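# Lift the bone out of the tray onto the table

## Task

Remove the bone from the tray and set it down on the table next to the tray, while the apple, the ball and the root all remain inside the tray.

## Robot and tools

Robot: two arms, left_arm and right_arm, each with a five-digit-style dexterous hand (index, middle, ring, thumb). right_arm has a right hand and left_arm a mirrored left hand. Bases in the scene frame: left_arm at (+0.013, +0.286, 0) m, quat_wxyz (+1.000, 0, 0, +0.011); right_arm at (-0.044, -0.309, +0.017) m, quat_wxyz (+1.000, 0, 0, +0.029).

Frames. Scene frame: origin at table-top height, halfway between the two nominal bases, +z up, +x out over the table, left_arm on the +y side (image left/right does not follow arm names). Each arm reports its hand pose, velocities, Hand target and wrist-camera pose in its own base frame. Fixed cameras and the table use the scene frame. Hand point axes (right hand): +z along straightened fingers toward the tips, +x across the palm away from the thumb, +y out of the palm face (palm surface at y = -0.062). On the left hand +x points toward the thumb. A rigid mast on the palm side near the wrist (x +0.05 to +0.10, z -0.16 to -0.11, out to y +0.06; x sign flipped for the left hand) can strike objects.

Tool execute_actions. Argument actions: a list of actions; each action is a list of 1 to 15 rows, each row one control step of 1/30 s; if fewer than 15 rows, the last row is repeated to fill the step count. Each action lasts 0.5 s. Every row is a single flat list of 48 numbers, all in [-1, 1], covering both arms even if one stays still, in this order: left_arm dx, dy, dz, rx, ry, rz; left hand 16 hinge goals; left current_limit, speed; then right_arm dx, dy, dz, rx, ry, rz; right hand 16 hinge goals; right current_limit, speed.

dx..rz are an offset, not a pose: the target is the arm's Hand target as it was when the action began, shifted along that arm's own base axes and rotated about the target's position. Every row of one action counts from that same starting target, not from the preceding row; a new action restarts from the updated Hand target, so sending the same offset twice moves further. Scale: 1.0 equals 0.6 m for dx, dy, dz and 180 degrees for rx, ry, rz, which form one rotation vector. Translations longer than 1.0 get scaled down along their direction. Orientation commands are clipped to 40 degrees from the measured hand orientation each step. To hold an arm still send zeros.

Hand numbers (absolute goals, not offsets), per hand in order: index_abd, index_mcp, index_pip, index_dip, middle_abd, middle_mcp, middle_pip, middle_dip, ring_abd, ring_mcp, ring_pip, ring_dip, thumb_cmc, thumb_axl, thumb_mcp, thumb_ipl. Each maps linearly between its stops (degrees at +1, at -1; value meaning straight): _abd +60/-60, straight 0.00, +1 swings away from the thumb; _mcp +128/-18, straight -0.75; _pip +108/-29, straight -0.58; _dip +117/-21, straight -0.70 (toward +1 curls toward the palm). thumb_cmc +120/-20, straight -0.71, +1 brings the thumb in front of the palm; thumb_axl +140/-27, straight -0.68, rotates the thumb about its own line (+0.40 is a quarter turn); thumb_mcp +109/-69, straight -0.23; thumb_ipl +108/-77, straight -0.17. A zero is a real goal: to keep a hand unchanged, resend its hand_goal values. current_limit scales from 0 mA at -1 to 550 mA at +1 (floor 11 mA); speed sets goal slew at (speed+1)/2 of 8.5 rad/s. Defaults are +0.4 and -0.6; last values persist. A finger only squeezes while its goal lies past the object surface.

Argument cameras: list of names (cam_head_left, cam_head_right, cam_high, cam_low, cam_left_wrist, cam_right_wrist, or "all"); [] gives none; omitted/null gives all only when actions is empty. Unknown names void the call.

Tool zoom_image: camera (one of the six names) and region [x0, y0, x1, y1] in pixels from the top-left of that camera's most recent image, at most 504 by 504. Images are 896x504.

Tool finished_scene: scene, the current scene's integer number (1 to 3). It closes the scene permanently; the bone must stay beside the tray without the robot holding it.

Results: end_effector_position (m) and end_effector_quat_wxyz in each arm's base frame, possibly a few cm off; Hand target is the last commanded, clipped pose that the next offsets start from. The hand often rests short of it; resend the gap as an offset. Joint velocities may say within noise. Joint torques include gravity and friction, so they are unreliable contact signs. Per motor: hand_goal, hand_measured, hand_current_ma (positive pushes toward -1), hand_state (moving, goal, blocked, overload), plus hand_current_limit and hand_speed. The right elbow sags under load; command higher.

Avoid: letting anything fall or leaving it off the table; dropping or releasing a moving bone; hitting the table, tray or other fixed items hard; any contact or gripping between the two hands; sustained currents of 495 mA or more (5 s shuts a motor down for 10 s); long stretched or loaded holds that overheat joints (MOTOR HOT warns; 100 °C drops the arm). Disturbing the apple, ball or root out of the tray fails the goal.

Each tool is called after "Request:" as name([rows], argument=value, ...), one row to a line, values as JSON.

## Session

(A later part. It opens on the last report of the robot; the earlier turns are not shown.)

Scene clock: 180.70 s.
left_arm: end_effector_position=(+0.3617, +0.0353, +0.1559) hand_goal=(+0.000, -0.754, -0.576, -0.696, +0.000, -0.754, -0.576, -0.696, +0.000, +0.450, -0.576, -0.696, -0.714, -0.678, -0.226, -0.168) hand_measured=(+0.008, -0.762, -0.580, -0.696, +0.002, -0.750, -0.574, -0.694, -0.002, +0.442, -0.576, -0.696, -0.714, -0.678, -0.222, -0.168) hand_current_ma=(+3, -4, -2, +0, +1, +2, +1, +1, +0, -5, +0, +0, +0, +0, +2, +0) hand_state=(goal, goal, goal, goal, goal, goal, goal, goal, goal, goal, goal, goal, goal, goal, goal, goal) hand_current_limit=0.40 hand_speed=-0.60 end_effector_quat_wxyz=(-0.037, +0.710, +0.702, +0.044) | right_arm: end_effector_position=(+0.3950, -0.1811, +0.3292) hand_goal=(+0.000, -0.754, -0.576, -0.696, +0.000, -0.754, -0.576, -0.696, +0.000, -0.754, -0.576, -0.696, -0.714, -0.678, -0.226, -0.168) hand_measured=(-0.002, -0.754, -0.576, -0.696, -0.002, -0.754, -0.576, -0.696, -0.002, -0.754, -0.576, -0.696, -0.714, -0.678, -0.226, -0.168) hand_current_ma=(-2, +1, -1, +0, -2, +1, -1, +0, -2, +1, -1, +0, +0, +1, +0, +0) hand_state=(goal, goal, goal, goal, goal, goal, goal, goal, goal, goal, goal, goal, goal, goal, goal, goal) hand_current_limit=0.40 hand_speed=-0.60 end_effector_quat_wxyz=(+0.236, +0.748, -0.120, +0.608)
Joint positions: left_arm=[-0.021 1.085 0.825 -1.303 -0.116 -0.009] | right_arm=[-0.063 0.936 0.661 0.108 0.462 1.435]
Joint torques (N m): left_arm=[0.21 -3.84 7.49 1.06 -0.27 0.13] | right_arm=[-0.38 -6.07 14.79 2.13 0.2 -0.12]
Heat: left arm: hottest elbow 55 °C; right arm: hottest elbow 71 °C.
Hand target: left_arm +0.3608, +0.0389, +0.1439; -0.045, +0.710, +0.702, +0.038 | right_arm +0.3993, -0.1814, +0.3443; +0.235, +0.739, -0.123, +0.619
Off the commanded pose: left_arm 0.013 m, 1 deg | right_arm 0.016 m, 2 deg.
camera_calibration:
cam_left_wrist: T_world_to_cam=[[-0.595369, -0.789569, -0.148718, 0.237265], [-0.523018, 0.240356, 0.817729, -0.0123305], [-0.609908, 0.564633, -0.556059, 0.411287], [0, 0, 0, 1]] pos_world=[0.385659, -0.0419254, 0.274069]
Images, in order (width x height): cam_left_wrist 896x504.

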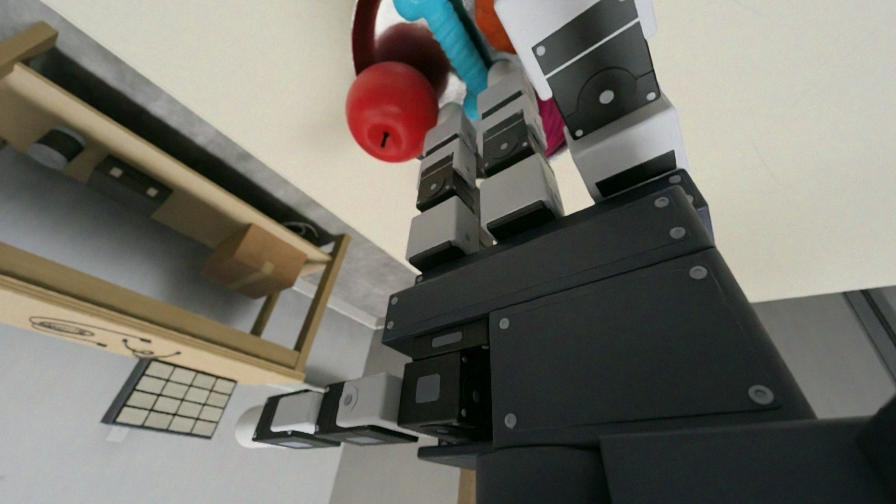

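Request:
execute_actions([
  [[0,0.002,-0.02,0,0,0,0,-0.754,-0.576,-0.696,0.03,-0.754,-0.576,-0.696,0,0.45,-0.576,-0.696,-0.714,-0.678,-0.226,-0.168,0.4,-0.6,0,0,0,0,0,0,0,-0.754,-0.576,-0.696,0,-0.754,-0.576,-0.696,0,-0.754,-0.576,-0.696,-0.714,-0.678,-0.226,-0.168,0.4,-0.6]],
], cameras=["cam_left_wrist","cam_high"])

Request:
zoom_image(camera="cam_left_wrist", region=[400, 0, 540, 110])

Request:
zoom_image(camera="cam_high", region=[410, 80, 530, 190])

Scene clock: 192.60 s.
left_arm: end_effector_position=(+0.3626, +0.0366, +0.1468) hand_goal=(+0.000, -0.754, -0.576, -0.696, +0.030, -0.754, -0.576, -0.696, +0.000, +0.450, -0.576, -0.696, -0.714, -0.678, -0.226, -0.168) hand_measured=(+0.004, -0.762, -0.580, -0.696, +0.028, -0.750, -0.574, -0.694, -0.002, +0.442, -0.576, -0.696, -0.714, -0.678, -0.222, -0.168) hand_current_ma=(+1, -5, -1, +0, -1, +2, +1, +1, +0, -5, +0, +0, +0, +0, +2, +0) hand_state=(goal, goal, goal, goal, goal, goal, goal, goal, goal, goal, goal, goal, goal, goal, goal, goal) hand_current_limit=0.40 hand_speed=-0.60 end_effector_quat_wxyz=(-0.036, +0.710, +0.702, +0.047) | right_arm: end_effector_position=(+0.3950, -0.1811, +0.3292) hand_goal=(+0.000, -0.754, -0.576, -0.696, +0.000, -0.754, -0.576, -0.696, +0.000, -0.754, -0.576, -0.696, -0.714, -0.678, -0.226, -0.168) hand_measured=(-0.002, -0.754, -0.576, -0.696, -0.002, -0.754, -0.576, -0.696, -0.002, -0.754, -0.576, -0.696, -0.714, -0.678, -0.226, -0.168) hand_current_ma=(-2, +1, -1, +0, -2, +1, -1, +0, -2, +1, -1, +0, +0, +1, +0, +0) hand_state=(goal, goal, goal, goal, goal, goal, goal, goal, goal, goal, goal, goal, goal, goal, goal, goal) hand_current_limit=0.40 hand_speed=-0.60 end_effector_quat_wxyz=(+0.236, +0.748, -0.120, +0.608)
Joint positions: left_arm=[-0.017 1.091 0.803 -1.268 -0.116 -0.006] | right_arm=[-0.063 0.936 0.661 0.108 0.462 1.435]
Joint torques (N m): left_arm=[0.15 -3.66 7.16 1.13 -0.25 0.14] | right_arm=[-0.44 -6.01 14.79 2.14 0.2 -0.13]
Heat: left arm: hottest elbow 53 °C; right arm: hottest elbow 71 °C.
Hand target: left_arm +0.3607, +0.0401, +0.1318; -0.045, +0.710, +0.702, +0.037 | right_arm +0.3993, -0.1814, +0.3443; +0.235, +0.739, -0.123, +0.619
Off the commanded pose: left_arm 0.015 m, 1 deg | right_arm 0.016 m, 2 deg.
camera_calibration:
cam_left_wrist: T_world_to_cam=[[-0.593929, -0.789895, -0.152691, 0.237529], [-0.527885, 0.2394, 0.814877, -0.00252762], [-0.607113, 0.564582, -0.55916, 0.405527], [0, 0, 0, 1]] pos_world=[0.385942, -0.0407257, 0.265083]
Images, in order (width x height): cam_high 896x504, cam_left_wrist 896x504.

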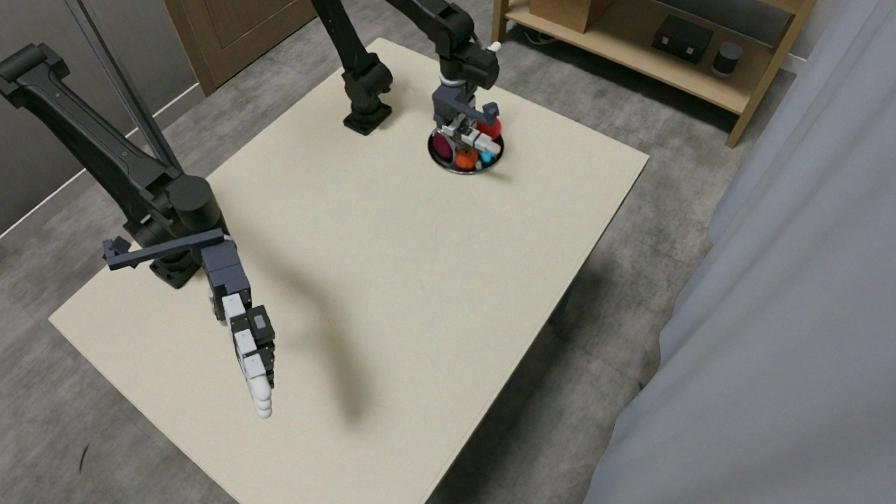

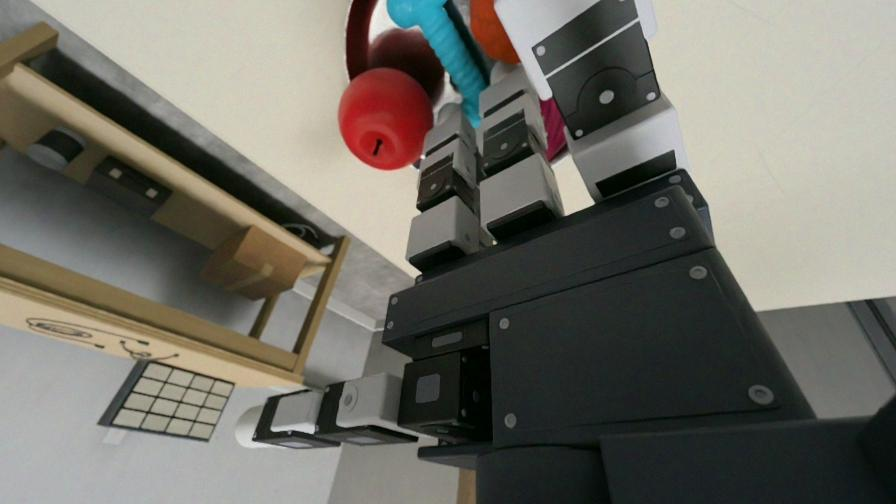

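Scaled by 3.600 from the camera's 896x504 image, which has a finer 1280x720 frame.

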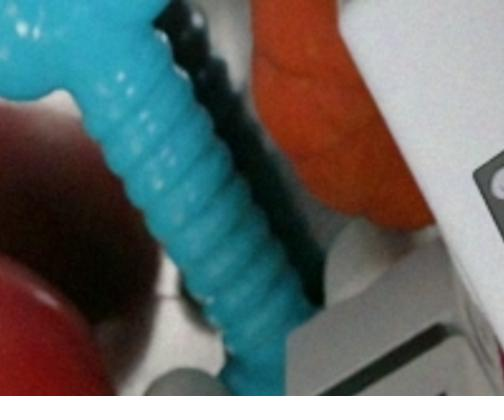

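Scaled by 4.200 from the camera's 896x504 image, which has a finer 1280x720 frame.

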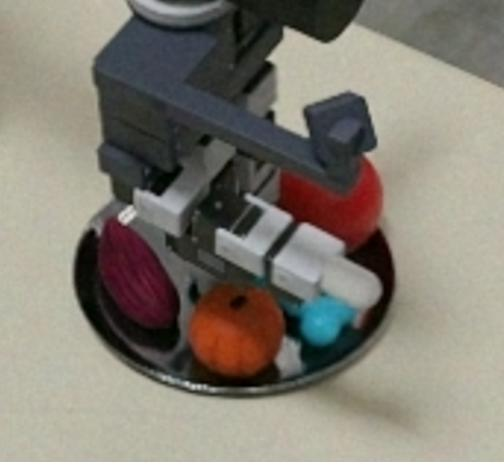

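Request:
execute_actions([
  [[0,0,0.05,0,0,0,0,-0.754,-0.576,-0.696,0.0,-0.754,-0.576,-0.696,0,0.45,-0.576,-0.696,-0.714,-0.678,-0.226,-0.168,0.4,-0.6,0,0,0,0,0,0,0,-0.754,-0.576,-0.696,0,-0.754,-0.576,-0.696,0,-0.754,-0.576,-0.696,-0.714,-0.678,-0.226,-0.168,0.4,-0.6]],
  [[-0.01,-0.005,0.06,0,0,0,0,-0.754,-0.576,-0.696,0.0,-0.754,-0.576,-0.696,0,0.45,-0.576,-0.696,-0.714,-0.678,-0.226,-0.168,0.4,-0.6,0,0,0,0,0,0,0,-0.754,-0.576,-0.696,0,-0.754,-0.576,-0.696,0,-0.754,-0.576,-0.696,-0.714,-0.678,-0.226,-0.168,0.4,-0.6]],
], cameras=["cam_left_wrist","cam_head_left","cam_high"])

Request:
zoom_image(camera="cam_left_wrist", region=[360, 0, 560, 140])

Request:
zoom_image(camera="cam_high", region=[410, 80, 530, 190])

Request:
zoom_image(camera="cam_head_left", region=[170, 250, 300, 380])

Scene clock: 214.53 s.
left_arm: end_effector_position=(+0.3405, +0.0376, +0.1737) hand_goal=(+0.000, -0.754, -0.576, -0.696, +0.000, -0.754, -0.576, -0.696, +0.000, +0.450, -0.576, -0.696, -0.714, -0.678, -0.226, -0.168) hand_measured=(+0.002, -0.748, -0.572, -0.694, +0.004, -0.748, -0.574, -0.694, -0.002, +0.442, -0.576, -0.696, -0.714, -0.678, -0.222, -0.168) hand_current_ma=(+0, +3, +1, +0, +1, +3, +1, +1, +0, -5, +0, +0, +0, +0, +2, +0) hand_state=(goal, goal, goal, goal, goal, goal, goal, goal, goal, goal, goal, goal, goal, goal, goal, goal) hand_current_limit=0.40 hand_speed=-0.60 end_effector_quat_wxyz=(-0.062, +0.711, +0.700, +0.021) | right_arm: end_effector_position=(+0.3950, -0.1811, +0.3292) hand_goal=(+0.000, -0.754, -0.576, -0.696, +0.000, -0.754, -0.576, -0.696, +0.000, -0.754, -0.576, -0.696, -0.714, -0.678, -0.226, -0.168) hand_measured=(-0.002, -0.754, -0.576, -0.696, -0.002, -0.754, -0.576, -0.696, -0.002, -0.754, -0.576, -0.696, -0.714, -0.678, -0.226, -0.168) hand_current_ma=(-2, +1, -1, +0, -2, +1, -1, +0, -2, +1, -1, +0, +0, +1, +0, +0) hand_state=(goal, goal, goal, goal, goal, goal, goal, goal, goal, goal, goal, goal, goal, goal, goal, goal) hand_current_limit=0.40 hand_speed=-0.60 end_effector_quat_wxyz=(+0.236, +0.748, -0.120, +0.608)
Joint positions: left_arm=[-0.015 1.055 0.866 -1.44 -0.117 -0.003] | right_arm=[-0.063 0.936 0.661 0.108 0.462 1.435]
Joint torques (N m): left_arm=[-0.85 -5.25 12.34 0.08 -0.23 -0.02] | right_arm=[-0.38 -6.07 14.78 2.14 0.2 -0.13]
Heat: left arm: hottest elbow 51 °C; right arm: hottest elbow 72 °C.
Hand target: left_arm +0.3547, +0.0371, +0.1979; -0.045, +0.710, +0.702, +0.037 | right_arm +0.3993, -0.1814, +0.3443; +0.235, +0.739, -0.123, +0.619
Off the commanded pose: left_arm 0.028 m, 3 deg | right_arm 0.016 m, 2 deg.
camera_calibration:
cam_left_wrist: T_world_to_cam=[[-0.603765, -0.789433, -0.110739, 0.225334], [-0.467457, 0.23809, 0.85135, -0.0632757], [-0.645718, 0.565781, -0.512776, 0.411615], [0, 0, 0, 1]] pos_world=[0.372258, -0.0399321, 0.28989]
Images, in order (width x height): cam_head_left 896x504, cam_high 896x504, cam_left_wrist 896x504.

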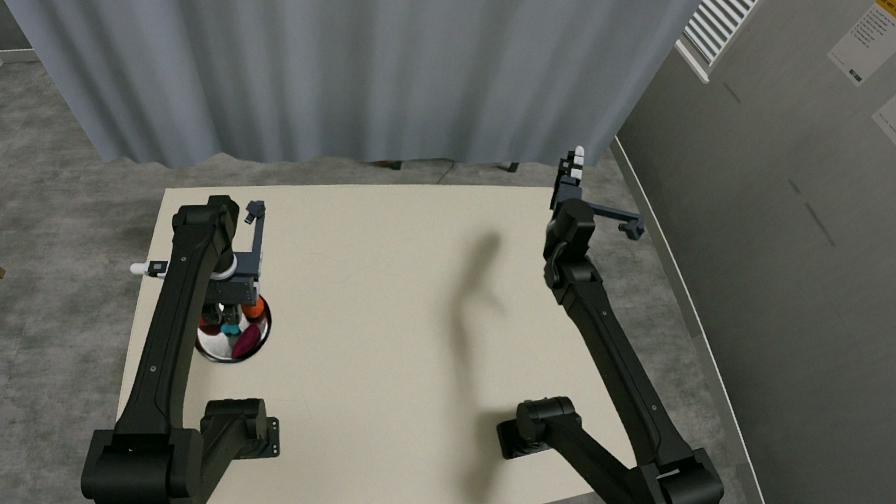

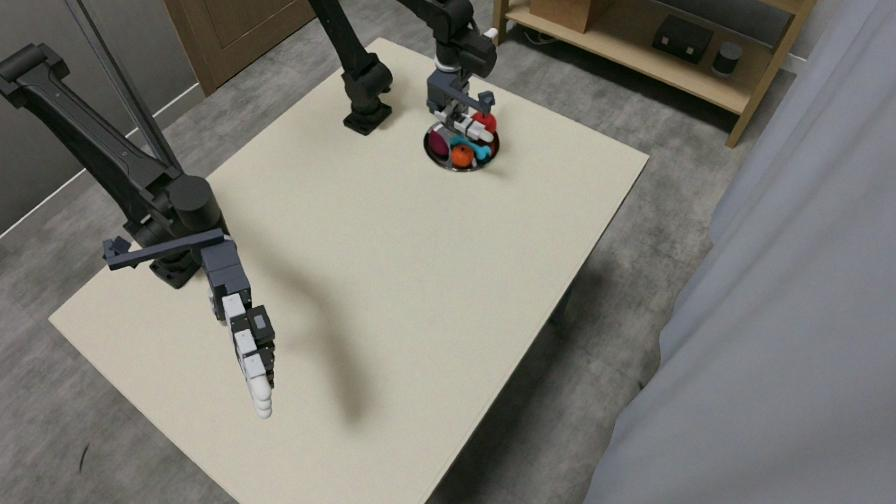

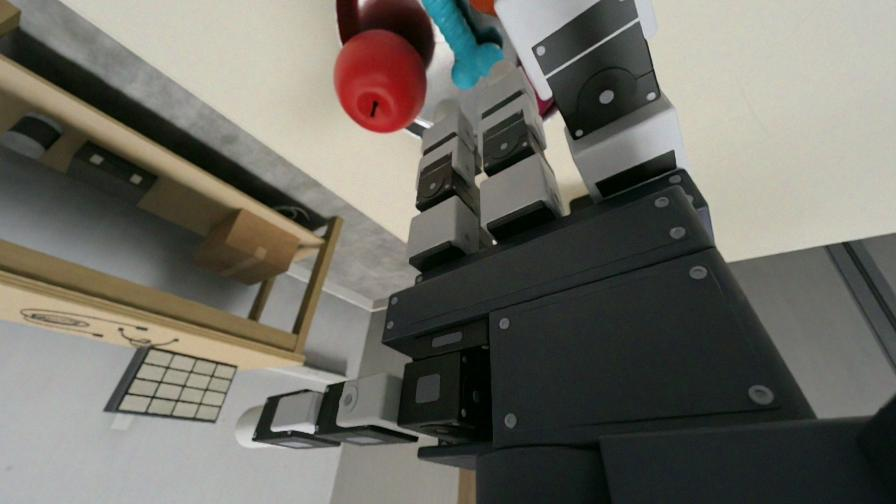

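Scaled by 2.520 from the camera's 896x504 image, which has a finer 1280x720 frame.

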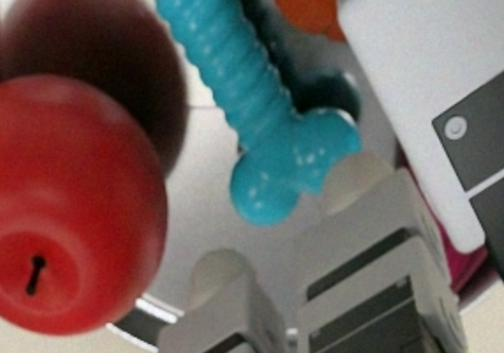

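Scaled by 4.200 from the camera's 896x504 image, which has a finer 1280x720 frame.

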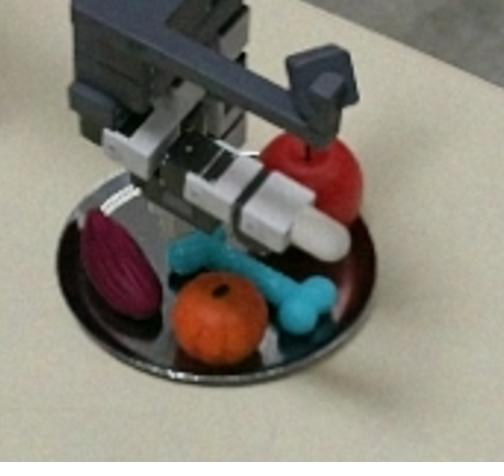

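Scaled by 3.877 from the camera's 896x504 image, which has a finer 1280x720 frame.

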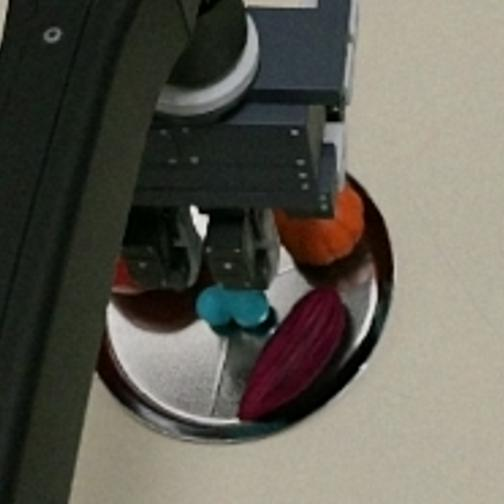

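Request:
execute_actions([
  [[-0.01,0.03,0.03,-0.037,0,0,-0.104,-0.754,-0.576,-0.696,0.104,-0.754,-0.576,-0.696,0,0.45,-0.576,-0.696,-0.714,-0.678,-0.226,-0.168,0.4,-0.6,0,0,0,0,0,0,0,-0.754,-0.576,-0.696,0,-0.754,-0.576,-0.696,0,-0.754,-0.576,-0.696,-0.714,-0.678,-0.226,-0.168,0.4,-0.6]],
  [[-0.017,0.04,0,0,0,0.0733,-0.104,-0.754,-0.576,-0.696,0.104,-0.754,-0.576,-0.696,0,0.45,-0.576,-0.696,-0.714,-0.678,-0.226,-0.168,0.4,-0.6,0,0,0,0,0,0,0,-0.754,-0.576,-0.696,0,-0.754,-0.576,-0.696,0,-0.754,-0.576,-0.696,-0.714,-0.678,-0.226,-0.168,0.4,-0.6]],
  [[-0.016,0.033,-0.02,0,0,0.0733,-0.104,-0.754,-0.576,-0.696,0.104,-0.754,-0.576,-0.696,0,0.45,-0.576,-0.696,-0.714,-0.678,-0.226,-0.168,0.4,-0.6,0,0,0,0,0,0,0,-0.754,-0.576,-0.696,0,-0.754,-0.576,-0.696,0,-0.754,-0.576,-0.696,-0.714,-0.678,-0.226,-0.168,0.4,-0.6]],
], cameras=["cam_left_wrist","cam_high"])

Request:
zoom_image(camera="cam_left_wrist", region=[360, 0, 560, 140])

Request:
zoom_image(camera="cam_high", region=[410, 80, 530, 190])

Scene clock: 241.40 s.
left_arm: end_effector_position=(+0.3194, +0.0945, +0.1915) hand_goal=(-0.104, -0.754, -0.576, -0.696, +0.104, -0.754, -0.576, -0.696, +0.000, +0.450, -0.576, -0.696, -0.714, -0.678, -0.226, -0.168) hand_measured=(-0.100, -0.748, -0.572, -0.694, +0.100, -0.748, -0.574, -0.694, -0.002, +0.442, -0.576, -0.696, -0.714, -0.678, -0.222, -0.168) hand_current_ma=(+1, +3, +1, +0, -1, +3, +1, +1, +0, -5, +0, +0, +0, +0, +2, +0) hand_state=(goal, goal, goal, goal, goal, goal, goal, goal, goal, goal, goal, goal, goal, goal, goal, goal) hand_current_limit=0.40 hand_speed=-0.60 end_effector_quat_wxyz=(-0.015, +0.539, +0.842, -0.017) | right_arm: end_effector_position=(+0.3950, -0.1811, +0.3292) hand_goal=(+0.000, -0.754, -0.576, -0.696, +0.000, -0.754, -0.576, -0.696, +0.000, -0.754, -0.576, -0.696, -0.714, -0.678, -0.226, -0.168) hand_measured=(-0.002, -0.754, -0.576, -0.696, -0.002, -0.754, -0.576, -0.696, -0.002, -0.754, -0.576, -0.696, -0.714, -0.678, -0.226, -0.168) hand_current_ma=(-2, +1, -1, +0, -2, +1, -1, +0, -2, +1, -1, +0, +0, +1, +0, +0) hand_state=(goal, goal, goal, goal, goal, goal, goal, goal, goal, goal, goal, goal, goal, goal, goal, goal) hand_current_limit=0.40 hand_speed=-0.60 end_effector_quat_wxyz=(+0.236, +0.748, -0.120, +0.608)
Joint positions: left_arm=[0.157 1.036 0.908 -1.489 0.006 -0.276] | right_arm=[-0.063 0.936 0.661 0.108 0.462 1.435]
Joint torques (N m): left_arm=[-0.38 -4.72 10.56 0.72 -0.24 -0.12] | right_arm=[-0.38 -6.07 14.78 2.14 0.2 -0.13]
Heat: left arm: hottest elbow 59 °C; right arm: hottest elbow 73 °C.
Hand target: left_arm +0.3288, +0.0989, +0.2038; -0.003, +0.532, +0.847, -0.004 | right_arm +0.3993, -0.1814, +0.3443; +0.235, +0.739, -0.123, +0.619
Off the commanded pose: left_arm 0.016 m, 2 deg | right_arm 0.016 m, 2 deg.
camera_calibration:
cam_left_wrist: T_world_to_cam=[[-0.195446, -0.980269, -0.0295714, 0.13165], [-0.57264, 0.08959, 0.814897, -0.0471527], [-0.796169, 0.176202, -0.578851, 0.472445], [0, 0, 0, 1]] pos_world=[0.374875, 0.0500312, 0.315793]
Images, in order (width x height): cam_high 896x504, cam_left_wrist 896x504.

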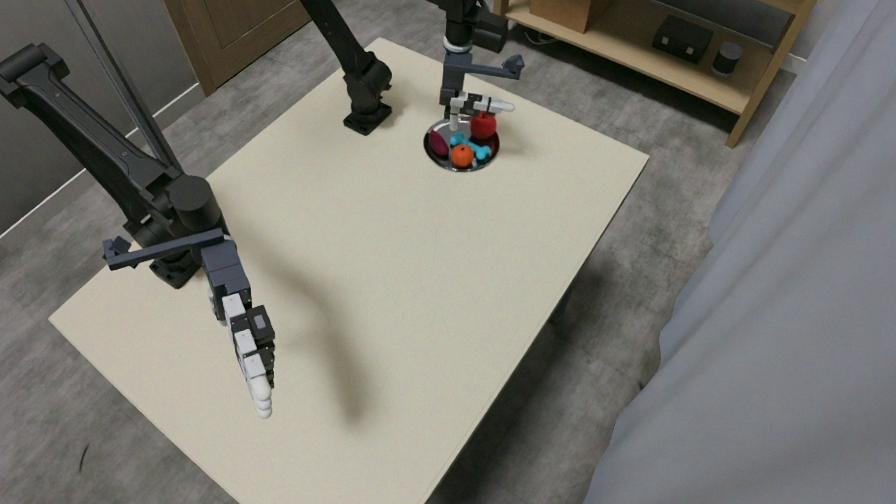

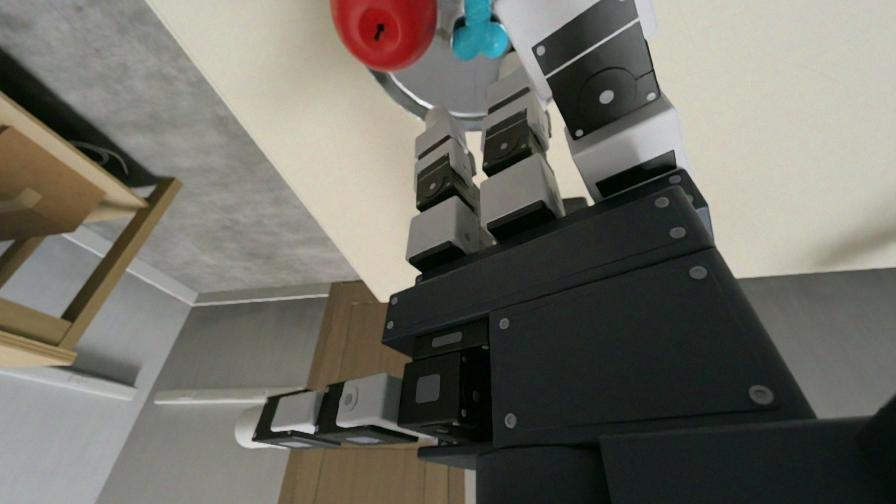

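Scaled by 2.520 from the camera's 896x504 image, which has a finer 1280x720 frame.

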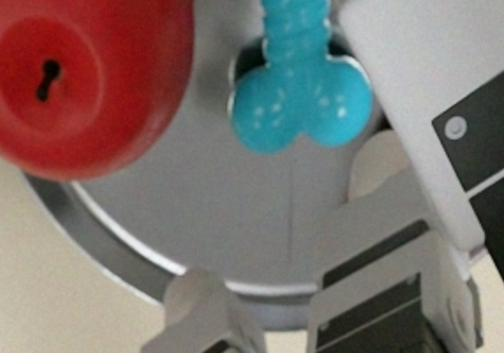

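Scaled by 4.200 from the camera's 896x504 image, which has a finer 1280x720 frame.

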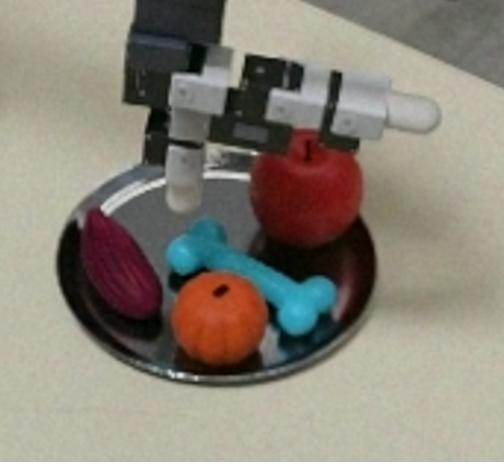

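Request:
execute_actions([
  [[0,-0.004,-0.045,0,0,0,-0.104,-0.754,-0.576,-0.696,0.104,-0.754,-0.576,-0.696,0,0.45,-0.576,-0.696,-0.714,-0.678,-0.226,-0.168,0.4,-0.6,0,0,0,0,0,0,0,-0.754,-0.576,-0.696,0,-0.754,-0.576,-0.696,0,-0.754,-0.576,-0.696,-0.714,-0.678,-0.226,-0.168,0.4,-0.6]],
  [[0,0,-0.03,0,0,0,-0.104,-0.754,-0.576,-0.696,0.104,-0.754,-0.576,-0.696,0,0.45,-0.576,-0.696,-0.714,-0.678,-0.226,-0.168,0.4,-0.6,0,0,0,0,0,0,0,-0.754,-0.576,-0.696,0,-0.754,-0.576,-0.696,0,-0.754,-0.576,-0.696,-0.714,-0.678,-0.226,-0.168,0.4,-0.6]],
], cameras=["cam_left_wrist","cam_high"])

Request:
zoom_image(camera="cam_left_wrist", region=[360, 0, 560, 140])

Request:
zoom_image(camera="cam_high", region=[410, 80, 530, 190])

Scene clock: 247.40 s.
left_arm: end_effector_position=(+0.3298, +0.0971, +0.1692) hand_goal=(-0.104, -0.754, -0.576, -0.696, +0.104, -0.754, -0.576, -0.696, +0.000, +0.450, -0.576, -0.696, -0.714, -0.678, -0.226, -0.168) hand_measured=(-0.100, -0.750, -0.574, -0.694, +0.100, -0.750, -0.574, -0.694, -0.002, +0.442, -0.576, -0.696, -0.714, -0.678, -0.222, -0.168) hand_current_ma=(+1, +1, +1, +0, -1, +2, +1, +1, +0, -5, +0, +0, +0, +0, +2, +0) hand_state=(goal, goal, goal, goal, goal, goal, goal, goal, goal, goal, goal, goal, goal, goal, goal, goal) hand_current_limit=0.40 hand_speed=-0.60 end_effector_quat_wxyz=(+0.005, +0.535, +0.845, +0.001) | right_arm: end_effector_position=(+0.3950, -0.1811, +0.3292) hand_goal=(+0.000, -0.754, -0.576, -0.696, +0.000, -0.754, -0.576, -0.696, +0.000, -0.754, -0.576, -0.696, -0.714, -0.678, -0.226, -0.168) hand_measured=(-0.002, -0.754, -0.576, -0.696, -0.002, -0.754, -0.576, -0.696, -0.002, -0.754, -0.576, -0.696, -0.714, -0.678, -0.226, -0.168) hand_current_ma=(-2, +1, -1, +0, -2, +1, -1, +0, -2, +1, -1, +0, +0, +1, +0, +0) hand_state=(goal, goal, goal, goal, goal, goal, goal, goal, goal, goal, goal, goal, goal, goal, goal, goal) hand_current_limit=0.40 hand_speed=-0.60 end_effector_quat_wxyz=(+0.236, +0.748, -0.120, +0.608)
Joint positions: left_arm=[0.157 1.041 0.842 -1.363 0.005 -0.286] | right_arm=[-0.063 0.936 0.661 0.108 0.462 1.435]
Joint torques (N m): left_arm=[-1.2 -3.55 7.69 0.96 -0.23 -0.08] | right_arm=[-0.44 -6.07 14.78 2.13 0.21 -0.12]
Heat: left arm: hottest elbow 58 °C; right arm: hottest elbow 73 °C.
Hand target: left_arm +0.3289, +0.0965, +0.1589; -0.003, +0.532, +0.847, -0.004 | right_arm +0.3993, -0.1814, +0.3443; +0.235, +0.739, -0.123, +0.619
Off the commanded pose: left_arm 0.010 m, 1 deg | right_arm 0.016 m, 2 deg.
camera_calibration:
cam_left_wrist: T_world_to_cam=[[-0.183605, -0.981781, -0.0489398, 0.135029], [-0.616398, 0.0762064, 0.783739, -0.00226275], [-0.76573, 0.174065, -0.61916, 0.46427], [0, 0, 0, 1]] pos_world=[0.378903, 0.0519282, 0.295839]
Images, in order (width x height): cam_high 896x504, cam_left_wrist 896x504.

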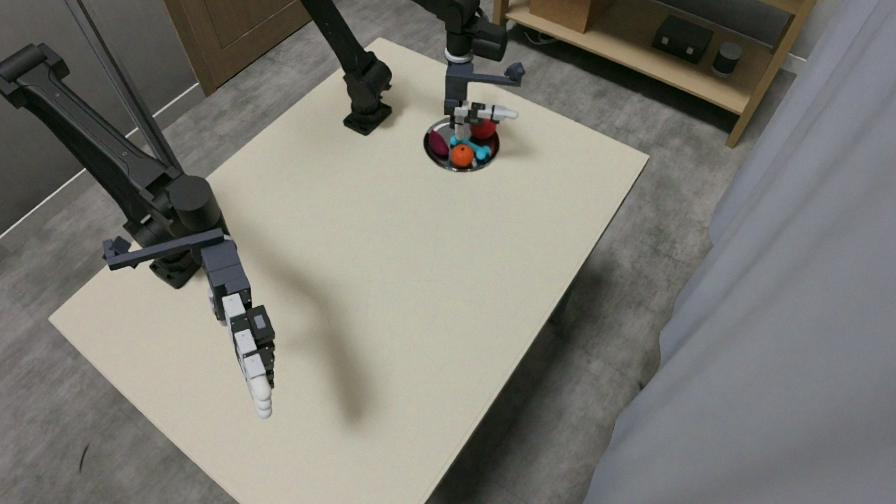

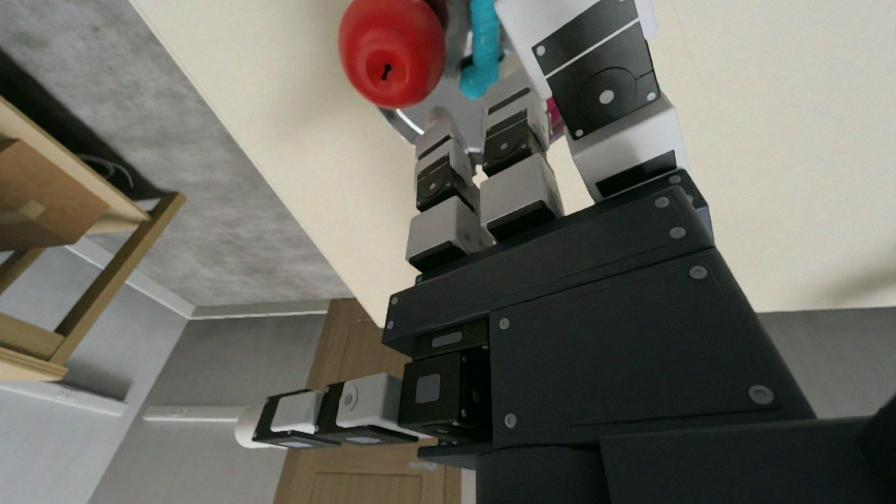

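Scaled by 2.520 from the camera's 896x504 image, which has a finer 1280x720 frame.

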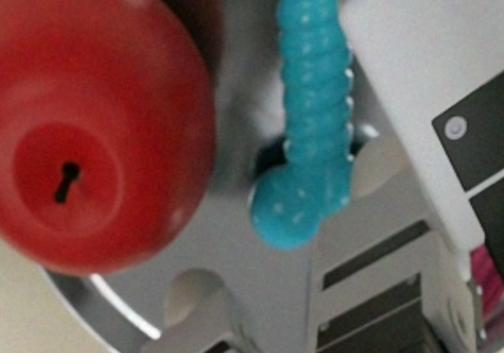

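Scaled by 4.200 from the camera's 896x504 image, which has a finer 1280x720 frame.

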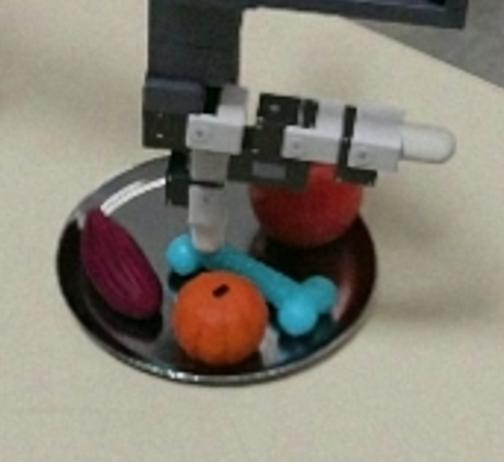

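Request:
execute_actions([
  [[-0.006,-0.0075,-0.015,0,0,0,-0.104,-0.754,-0.576,-0.696,0.104,-0.754,-0.576,-0.696,0,0.45,-0.576,-0.696,-0.714,-0.678,-0.226,-0.168,0.4,-0.6,0,0,0,0,0,0,0,-0.754,-0.576,-0.696,0,-0.754,-0.576,-0.696,0,-0.754,-0.576,-0.696,-0.714,-0.678,-0.226,-0.168,0.4,-0.6]],
], cameras=["cam_left_wrist"])

Request:
zoom_image(camera="cam_left_wrist", region=[400, 0, 540, 110])

Scene clock: 252.17 s.
left_arm: end_effector_position=(+0.3264, +0.0941, +0.1584) hand_goal=(-0.104, -0.754, -0.576, -0.696, +0.104, -0.754, -0.576, -0.696, +0.000, +0.450, -0.576, -0.696, -0.714, -0.678, -0.226, -0.168) hand_measured=(-0.100, -0.750, -0.574, -0.694, +0.100, -0.750, -0.574, -0.694, -0.002, +0.442, -0.576, -0.696, -0.714, -0.678, -0.222, -0.168) hand_current_ma=(+1, +1, +1, +0, -1, +2, +1, +1, +0, -5, +0, +0, +0, +0, +2, +0) hand_state=(goal, goal, goal, goal, goal, goal, goal, goal, goal, goal, goal, goal, goal, goal, goal, goal) hand_current_limit=0.40 hand_speed=-0.60 end_effector_quat_wxyz=(+0.003, +0.533, +0.846, +0.000) | right_arm: end_effector_position=(+0.3950, -0.1811, +0.3292) hand_goal=(+0.000, -0.754, -0.576, -0.696, +0.000, -0.754, -0.576, -0.696, +0.000, -0.754, -0.576, -0.696, -0.714, -0.678, -0.226, -0.168) hand_measured=(-0.002, -0.754, -0.576, -0.696, -0.002, -0.754, -0.576, -0.696, -0.002, -0.754, -0.576, -0.696, -0.714, -0.678, -0.226, -0.168) hand_current_ma=(-2, +1, -1, +0, -2, +1, -1, +0, -2, +1, -1, +0, +0, +1, +0, +0) hand_state=(goal, goal, goal, goal, goal, goal, goal, goal, goal, goal, goal, goal, goal, goal, goal, goal) hand_current_limit=0.40 hand_speed=-0.60 end_effector_quat_wxyz=(+0.236, +0.748, -0.120, +0.608)
Joint positions: left_arm=[0.146 1.041 0.814 -1.34 0.005 -0.301] | right_arm=[-0.063 0.936 0.661 0.108 0.462 1.435]
Joint torques (N m): left_arm=[-1.55 -4.01 7.64 0.92 -0.22 -0.06] | right_arm=[-0.44 -6.07 14.79 2.14 0.21 -0.12]
Heat: left arm: hottest elbow 57 °C; right arm: hottest elbow 74 °C.
Hand target: left_arm +0.3253, +0.0920, +0.1499; -0.003, +0.532, +0.847, -0.004 | right_arm +0.3993, -0.1814, +0.3443; +0.235, +0.739, -0.123, +0.619
Off the commanded pose: left_arm 0.009 m, 1 deg | right_arm 0.016 m, 2 deg.
camera_calibration:
cam_left_wrist: T_world_to_cam=[[-0.180124, -0.982497, -0.0474934, 0.129608], [-0.612478, 0.0742444, 0.786993, 0.00274329], [-0.769692, 0.170845, -0.615131, 0.456534], [0, 0, 0, 1]] pos_world=[0.376417, 0.0491392, 0.284825]
Images, in order (width x height): cam_left_wrist 896x504.

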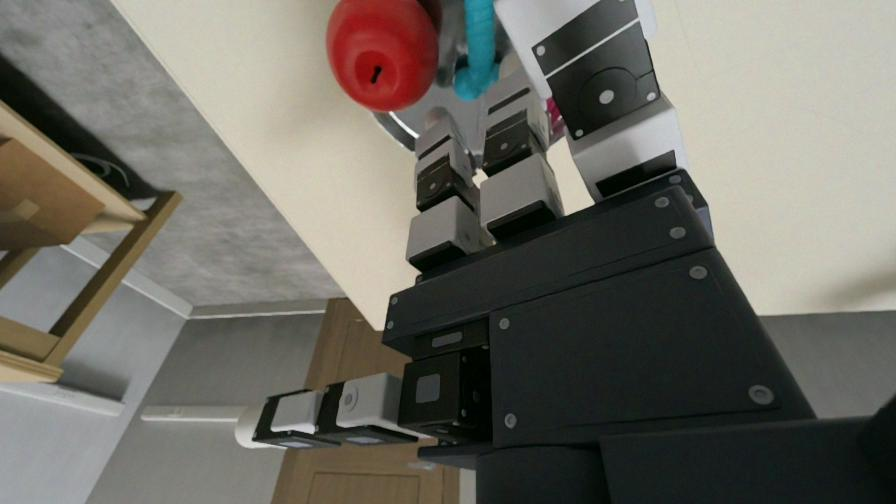

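Scaled by 3.600 from the camera's 896x504 image, which has a finer 1280x720 frame.

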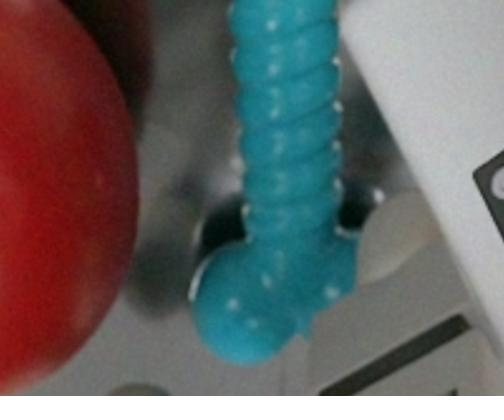

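Request:
execute_actions([
  [[0,0,-0.025,0,0,0,-0.104,-0.754,-0.576,-0.696,0.104,-0.754,-0.576,-0.696,0,0.45,-0.576,-0.696,-0.714,-0.678,-0.226,-0.168,0.4,-0.6,0,0,0,0,0,0,0,-0.754,-0.576,-0.696,0,-0.754,-0.576,-0.696,0,-0.754,-0.576,-0.696,-0.714,-0.678,-0.226,-0.168,0.4,-0.6]],
  [[0,0,-0.016,0,0,0,-0.104,-0.754,-0.576,-0.696,0.104,-0.754,-0.576,-0.696,0,0.45,-0.576,-0.696,-0.714,-0.678,-0.226,-0.168,0.4,-0.6,0,0,0,0,0,0,0,-0.754,-0.576,-0.696,0,-0.754,-0.576,-0.696,0,-0.754,-0.576,-0.696,-0.714,-0.678,-0.226,-0.168,0.4,-0.6]],
], cameras=["cam_left_wrist","cam_high"])

Request:
zoom_image(camera="cam_left_wrist", region=[400, 0, 540, 110])

Request:
zoom_image(camera="cam_high", region=[410, 80, 530, 190])

Scene clock: 257.07 s.
left_arm: end_effector_position=(+0.3274, +0.0941, +0.1364) hand_goal=(-0.104, -0.754, -0.576, -0.696, +0.104, -0.754, -0.576, -0.696, +0.000, +0.450, -0.576, -0.696, -0.714, -0.678, -0.226, -0.168) hand_measured=(-0.100, -0.750, -0.574, -0.694, +0.104, -0.750, -0.574, -0.694, -0.002, +0.442, -0.576, -0.696, -0.714, -0.678, -0.222, -0.168) hand_current_ma=(+1, +1, +1, +0, +0, +2, +1, +1, +0, -5, +0, +0, +0, +0, +2, +0) hand_state=(goal, goal, goal, goal, goal, goal, goal, goal, goal, goal, goal, goal, goal, goal, goal, goal) hand_current_limit=0.40 hand_speed=-0.60 end_effector_quat_wxyz=(+0.006, +0.533, +0.846, +0.002) | right_arm: end_effector_position=(+0.3950, -0.1811, +0.3292) hand_goal=(+0.000, -0.754, -0.576, -0.696, +0.000, -0.754, -0.576, -0.696, +0.000, -0.754, -0.576, -0.696, -0.714, -0.678, -0.226, -0.168) hand_measured=(-0.002, -0.754, -0.576, -0.696, -0.002, -0.754, -0.576, -0.696, -0.002, -0.754, -0.576, -0.696, -0.714, -0.678, -0.226, -0.168) hand_current_ma=(-2, +1, -1, +0, -2, +1, -1, +0, -2, +1, -1, +0, +0, +1, +0, +0) hand_state=(goal, goal, goal, goal, goal, goal, goal, goal, goal, goal, goal, goal, goal, goal, goal, goal) hand_current_limit=0.40 hand_speed=-0.60 end_effector_quat_wxyz=(+0.236, +0.748, -0.120, +0.608)
Joint positions: left_arm=[0.146 1.057 0.763 -1.266 0.005 -0.301] | right_arm=[-0.063 0.936 0.661 0.108 0.462 1.435]
Joint torques (N m): left_arm=[-1.55 -3.6 7.39 0.83 -0.22 -0.07] | right_arm=[-0.44 -6.07 14.78 2.13 0.21 -0.13]
Heat: left arm: hottest elbow 56 °C; right arm: hottest elbow 74 °C.
Hand target: left_arm +0.3254, +0.0919, +0.1253; -0.003, +0.532, +0.847, -0.004 | right_arm +0.3993, -0.1814, +0.3443; +0.235, +0.739, -0.123, +0.619
Off the commanded pose: left_arm 0.012 m, 1 deg | right_arm 0.016 m, 2 deg.
camera_calibration:
cam_left_wrist: T_world_to_cam=[[-0.179791, -0.982439, -0.0498951, 0.128995], [-0.61841, 0.0734355, 0.782417, 0.0233369], [-0.765013, 0.171528, -0.620753, 0.442959], [0, 0, 0, 1]] pos_world=[0.376493, 0.0490358, 0.263145]
Images, in order (width x height): cam_high 896x504, cam_left_wrist 896x504.

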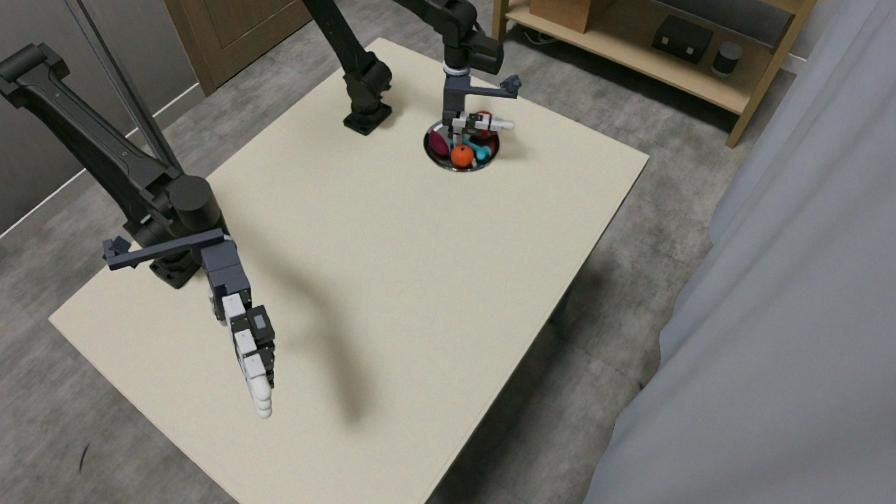

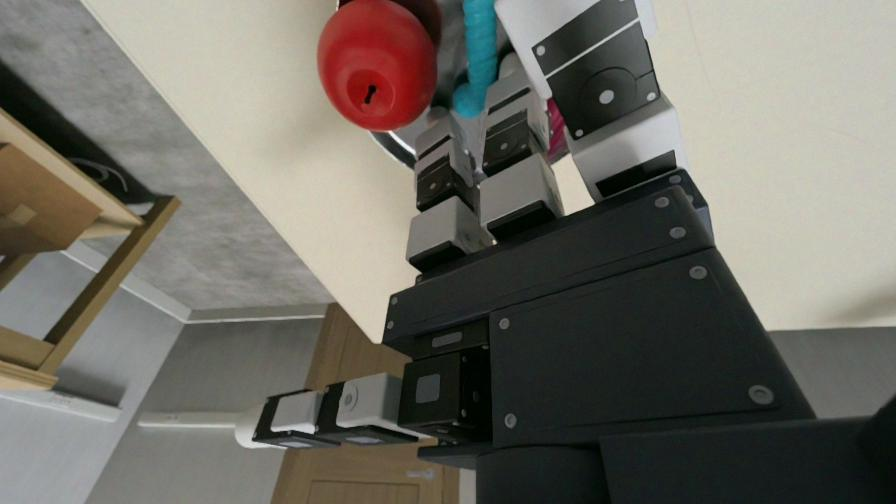

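Scaled by 3.600 from the camera's 896x504 image, which has a finer 1280x720 frame.

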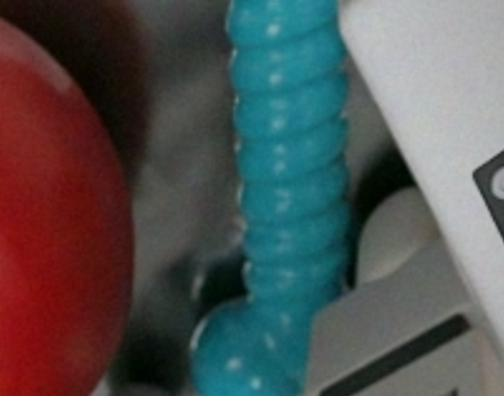

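Scaled by 4.200 from the camera's 896x504 image, which has a finer 1280x720 frame.

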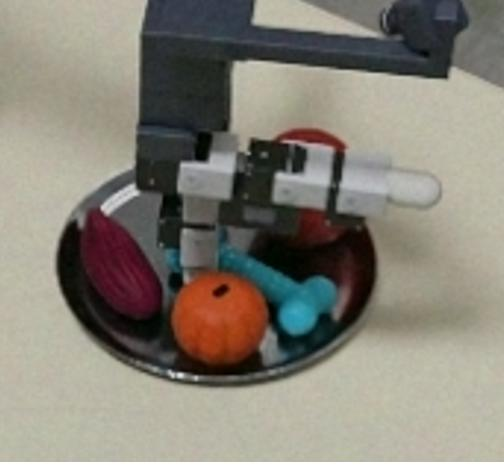

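Request:
execute_actions([
  [[0,0,0,0,0,0,0.03,-0.754,-0.576,-0.696,-0.03,-0.754,-0.576,-0.696,0,0.45,-0.576,-0.696,-0.714,-0.678,-0.226,-0.168,0.4,-0.9,0,0,0,0,0,0,0,-0.754,-0.576,-0.696,0,-0.754,-0.576,-0.696,0,-0.754,-0.576,-0.696,-0.714,-0.678,-0.226,-0.168,0.4,-0.6]],
], cameras=["cam_left_wrist","cam_high"])

Request:
zoom_image(camera="cam_left_wrist", region=[400, 0, 540, 110])

Request:
zoom_image(camera="cam_high", region=[410, 80, 530, 190])

Scene clock: 259.43 s.
left_arm: end_effector_position=(+0.3274, +0.0941, +0.1364) hand_goal=(+0.030, -0.754, -0.576, -0.696, -0.030, -0.754, -0.576, -0.696, +0.000, +0.450, -0.576, -0.696, -0.714, -0.678, -0.226, -0.168) hand_measured=(-0.068, -0.750, -0.574, -0.694, +0.058, -0.752, -0.574, -0.694, -0.002, +0.442, -0.576, -0.696, -0.714, -0.678, -0.222, -0.168) hand_current_ma=(-189, +1, +1, +0, +157, +1, +1, +1, +0, -5, +0, +0, +0, +0, +2, +0) hand_state=(blocked, goal, goal, goal, blocked, goal, goal, goal, goal, goal, goal, goal, goal, goal, goal, goal) hand_current_limit=0.40 hand_speed=-0.90 end_effector_quat_wxyz=(+0.006, +0.533, +0.846, +0.002) | right_arm: end_effector_position=(+0.3950, -0.1811, +0.3292) hand_goal=(+0.000, -0.754, -0.576, -0.696, +0.000, -0.754, -0.576, -0.696, +0.000, -0.754, -0.576, -0.696, -0.714, -0.678, -0.226, -0.168) hand_measured=(-0.002, -0.754, -0.576, -0.696, -0.002, -0.754, -0.576, -0.696, -0.002, -0.754, -0.576, -0.696, -0.714, -0.678, -0.226, -0.168) hand_current_ma=(-2, +1, -1, +0, -2, +1, -1, +0, -2, +1, -1, +0, +0, +1, +0, +0) hand_state=(goal, goal, goal, goal, goal, goal, goal, goal, goal, goal, goal, goal, goal, goal, goal, goal) hand_current_limit=0.40 hand_speed=-0.60 end_effector_quat_wxyz=(+0.236, +0.748, -0.120, +0.608)
Joint positions: left_arm=[0.146 1.057 0.763 -1.266 0.005 -0.302] | right_arm=[-0.063 0.936 0.661 0.108 0.462 1.435]
Joint torques (N m): left_arm=[-1.49 -3.55 7.38 0.91 -0.22 -0.06] | right_arm=[-0.44 -6.07 14.79 2.14 0.21 -0.13]
Heat: left arm: hottest elbow 55 °C; right arm: hottest elbow 74 °C.
Hand target: left_arm +0.3254, +0.0919, +0.1253; -0.003, +0.532, +0.847, -0.004 | right_arm +0.3993, -0.1814, +0.3443; +0.235, +0.739, -0.123, +0.619
Off the commanded pose: left_arm 0.012 m, 1 deg | right_arm 0.016 m, 2 deg.
camera_calibration:
cam_left_wrist: T_world_to_cam=[[-0.17937, -0.982514, -0.0499269, 0.128849], [-0.618432, 0.0731427, 0.782427, 0.0233568], [-0.765094, 0.17122, -0.620738, 0.443], [0, 0, 0, 1]] pos_world=[0.376493, 0.0490368, 0.263145]
Images, in order (width x height): cam_high 896x504, cam_left_wrist 896x504.

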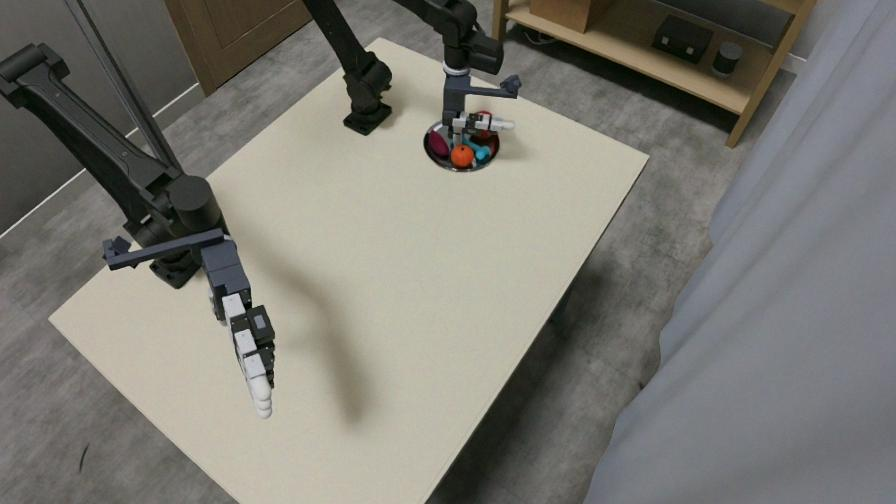

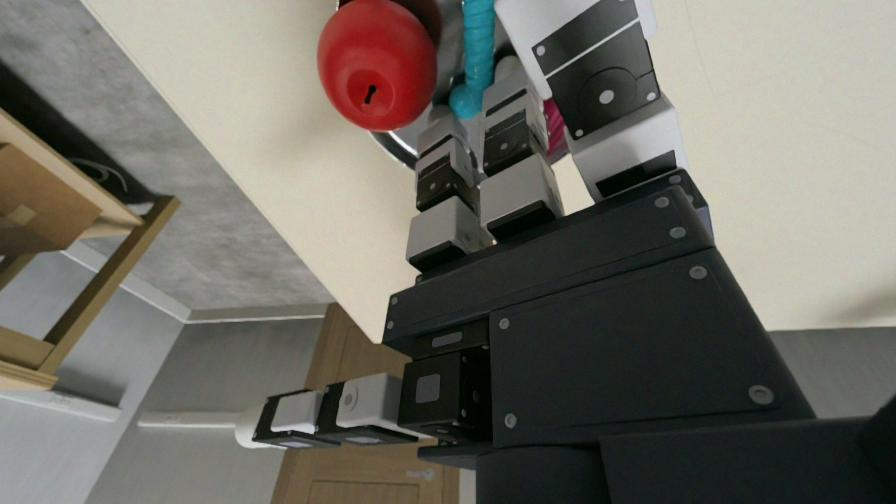

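Scaled by 3.600 from the camera's 896x504 image, which has a finer 1280x720 frame.

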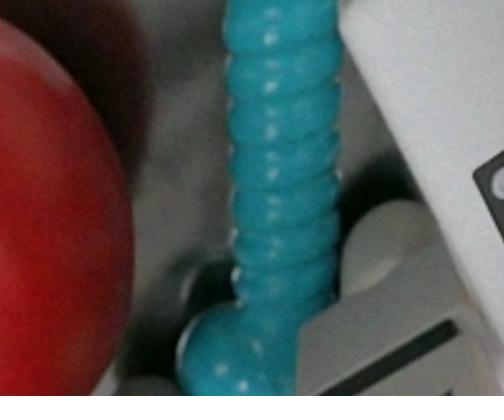

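Scaled by 4.200 from the camera's 896x504 image, which has a finer 1280x720 frame.

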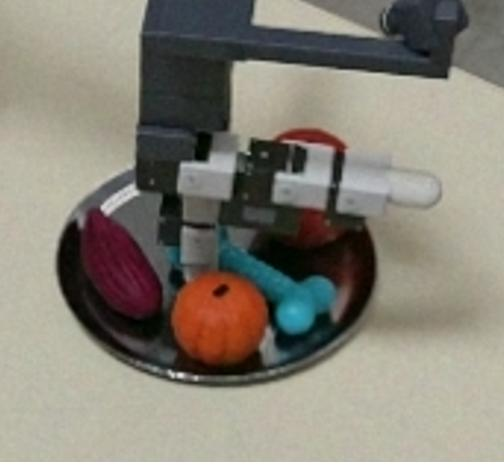

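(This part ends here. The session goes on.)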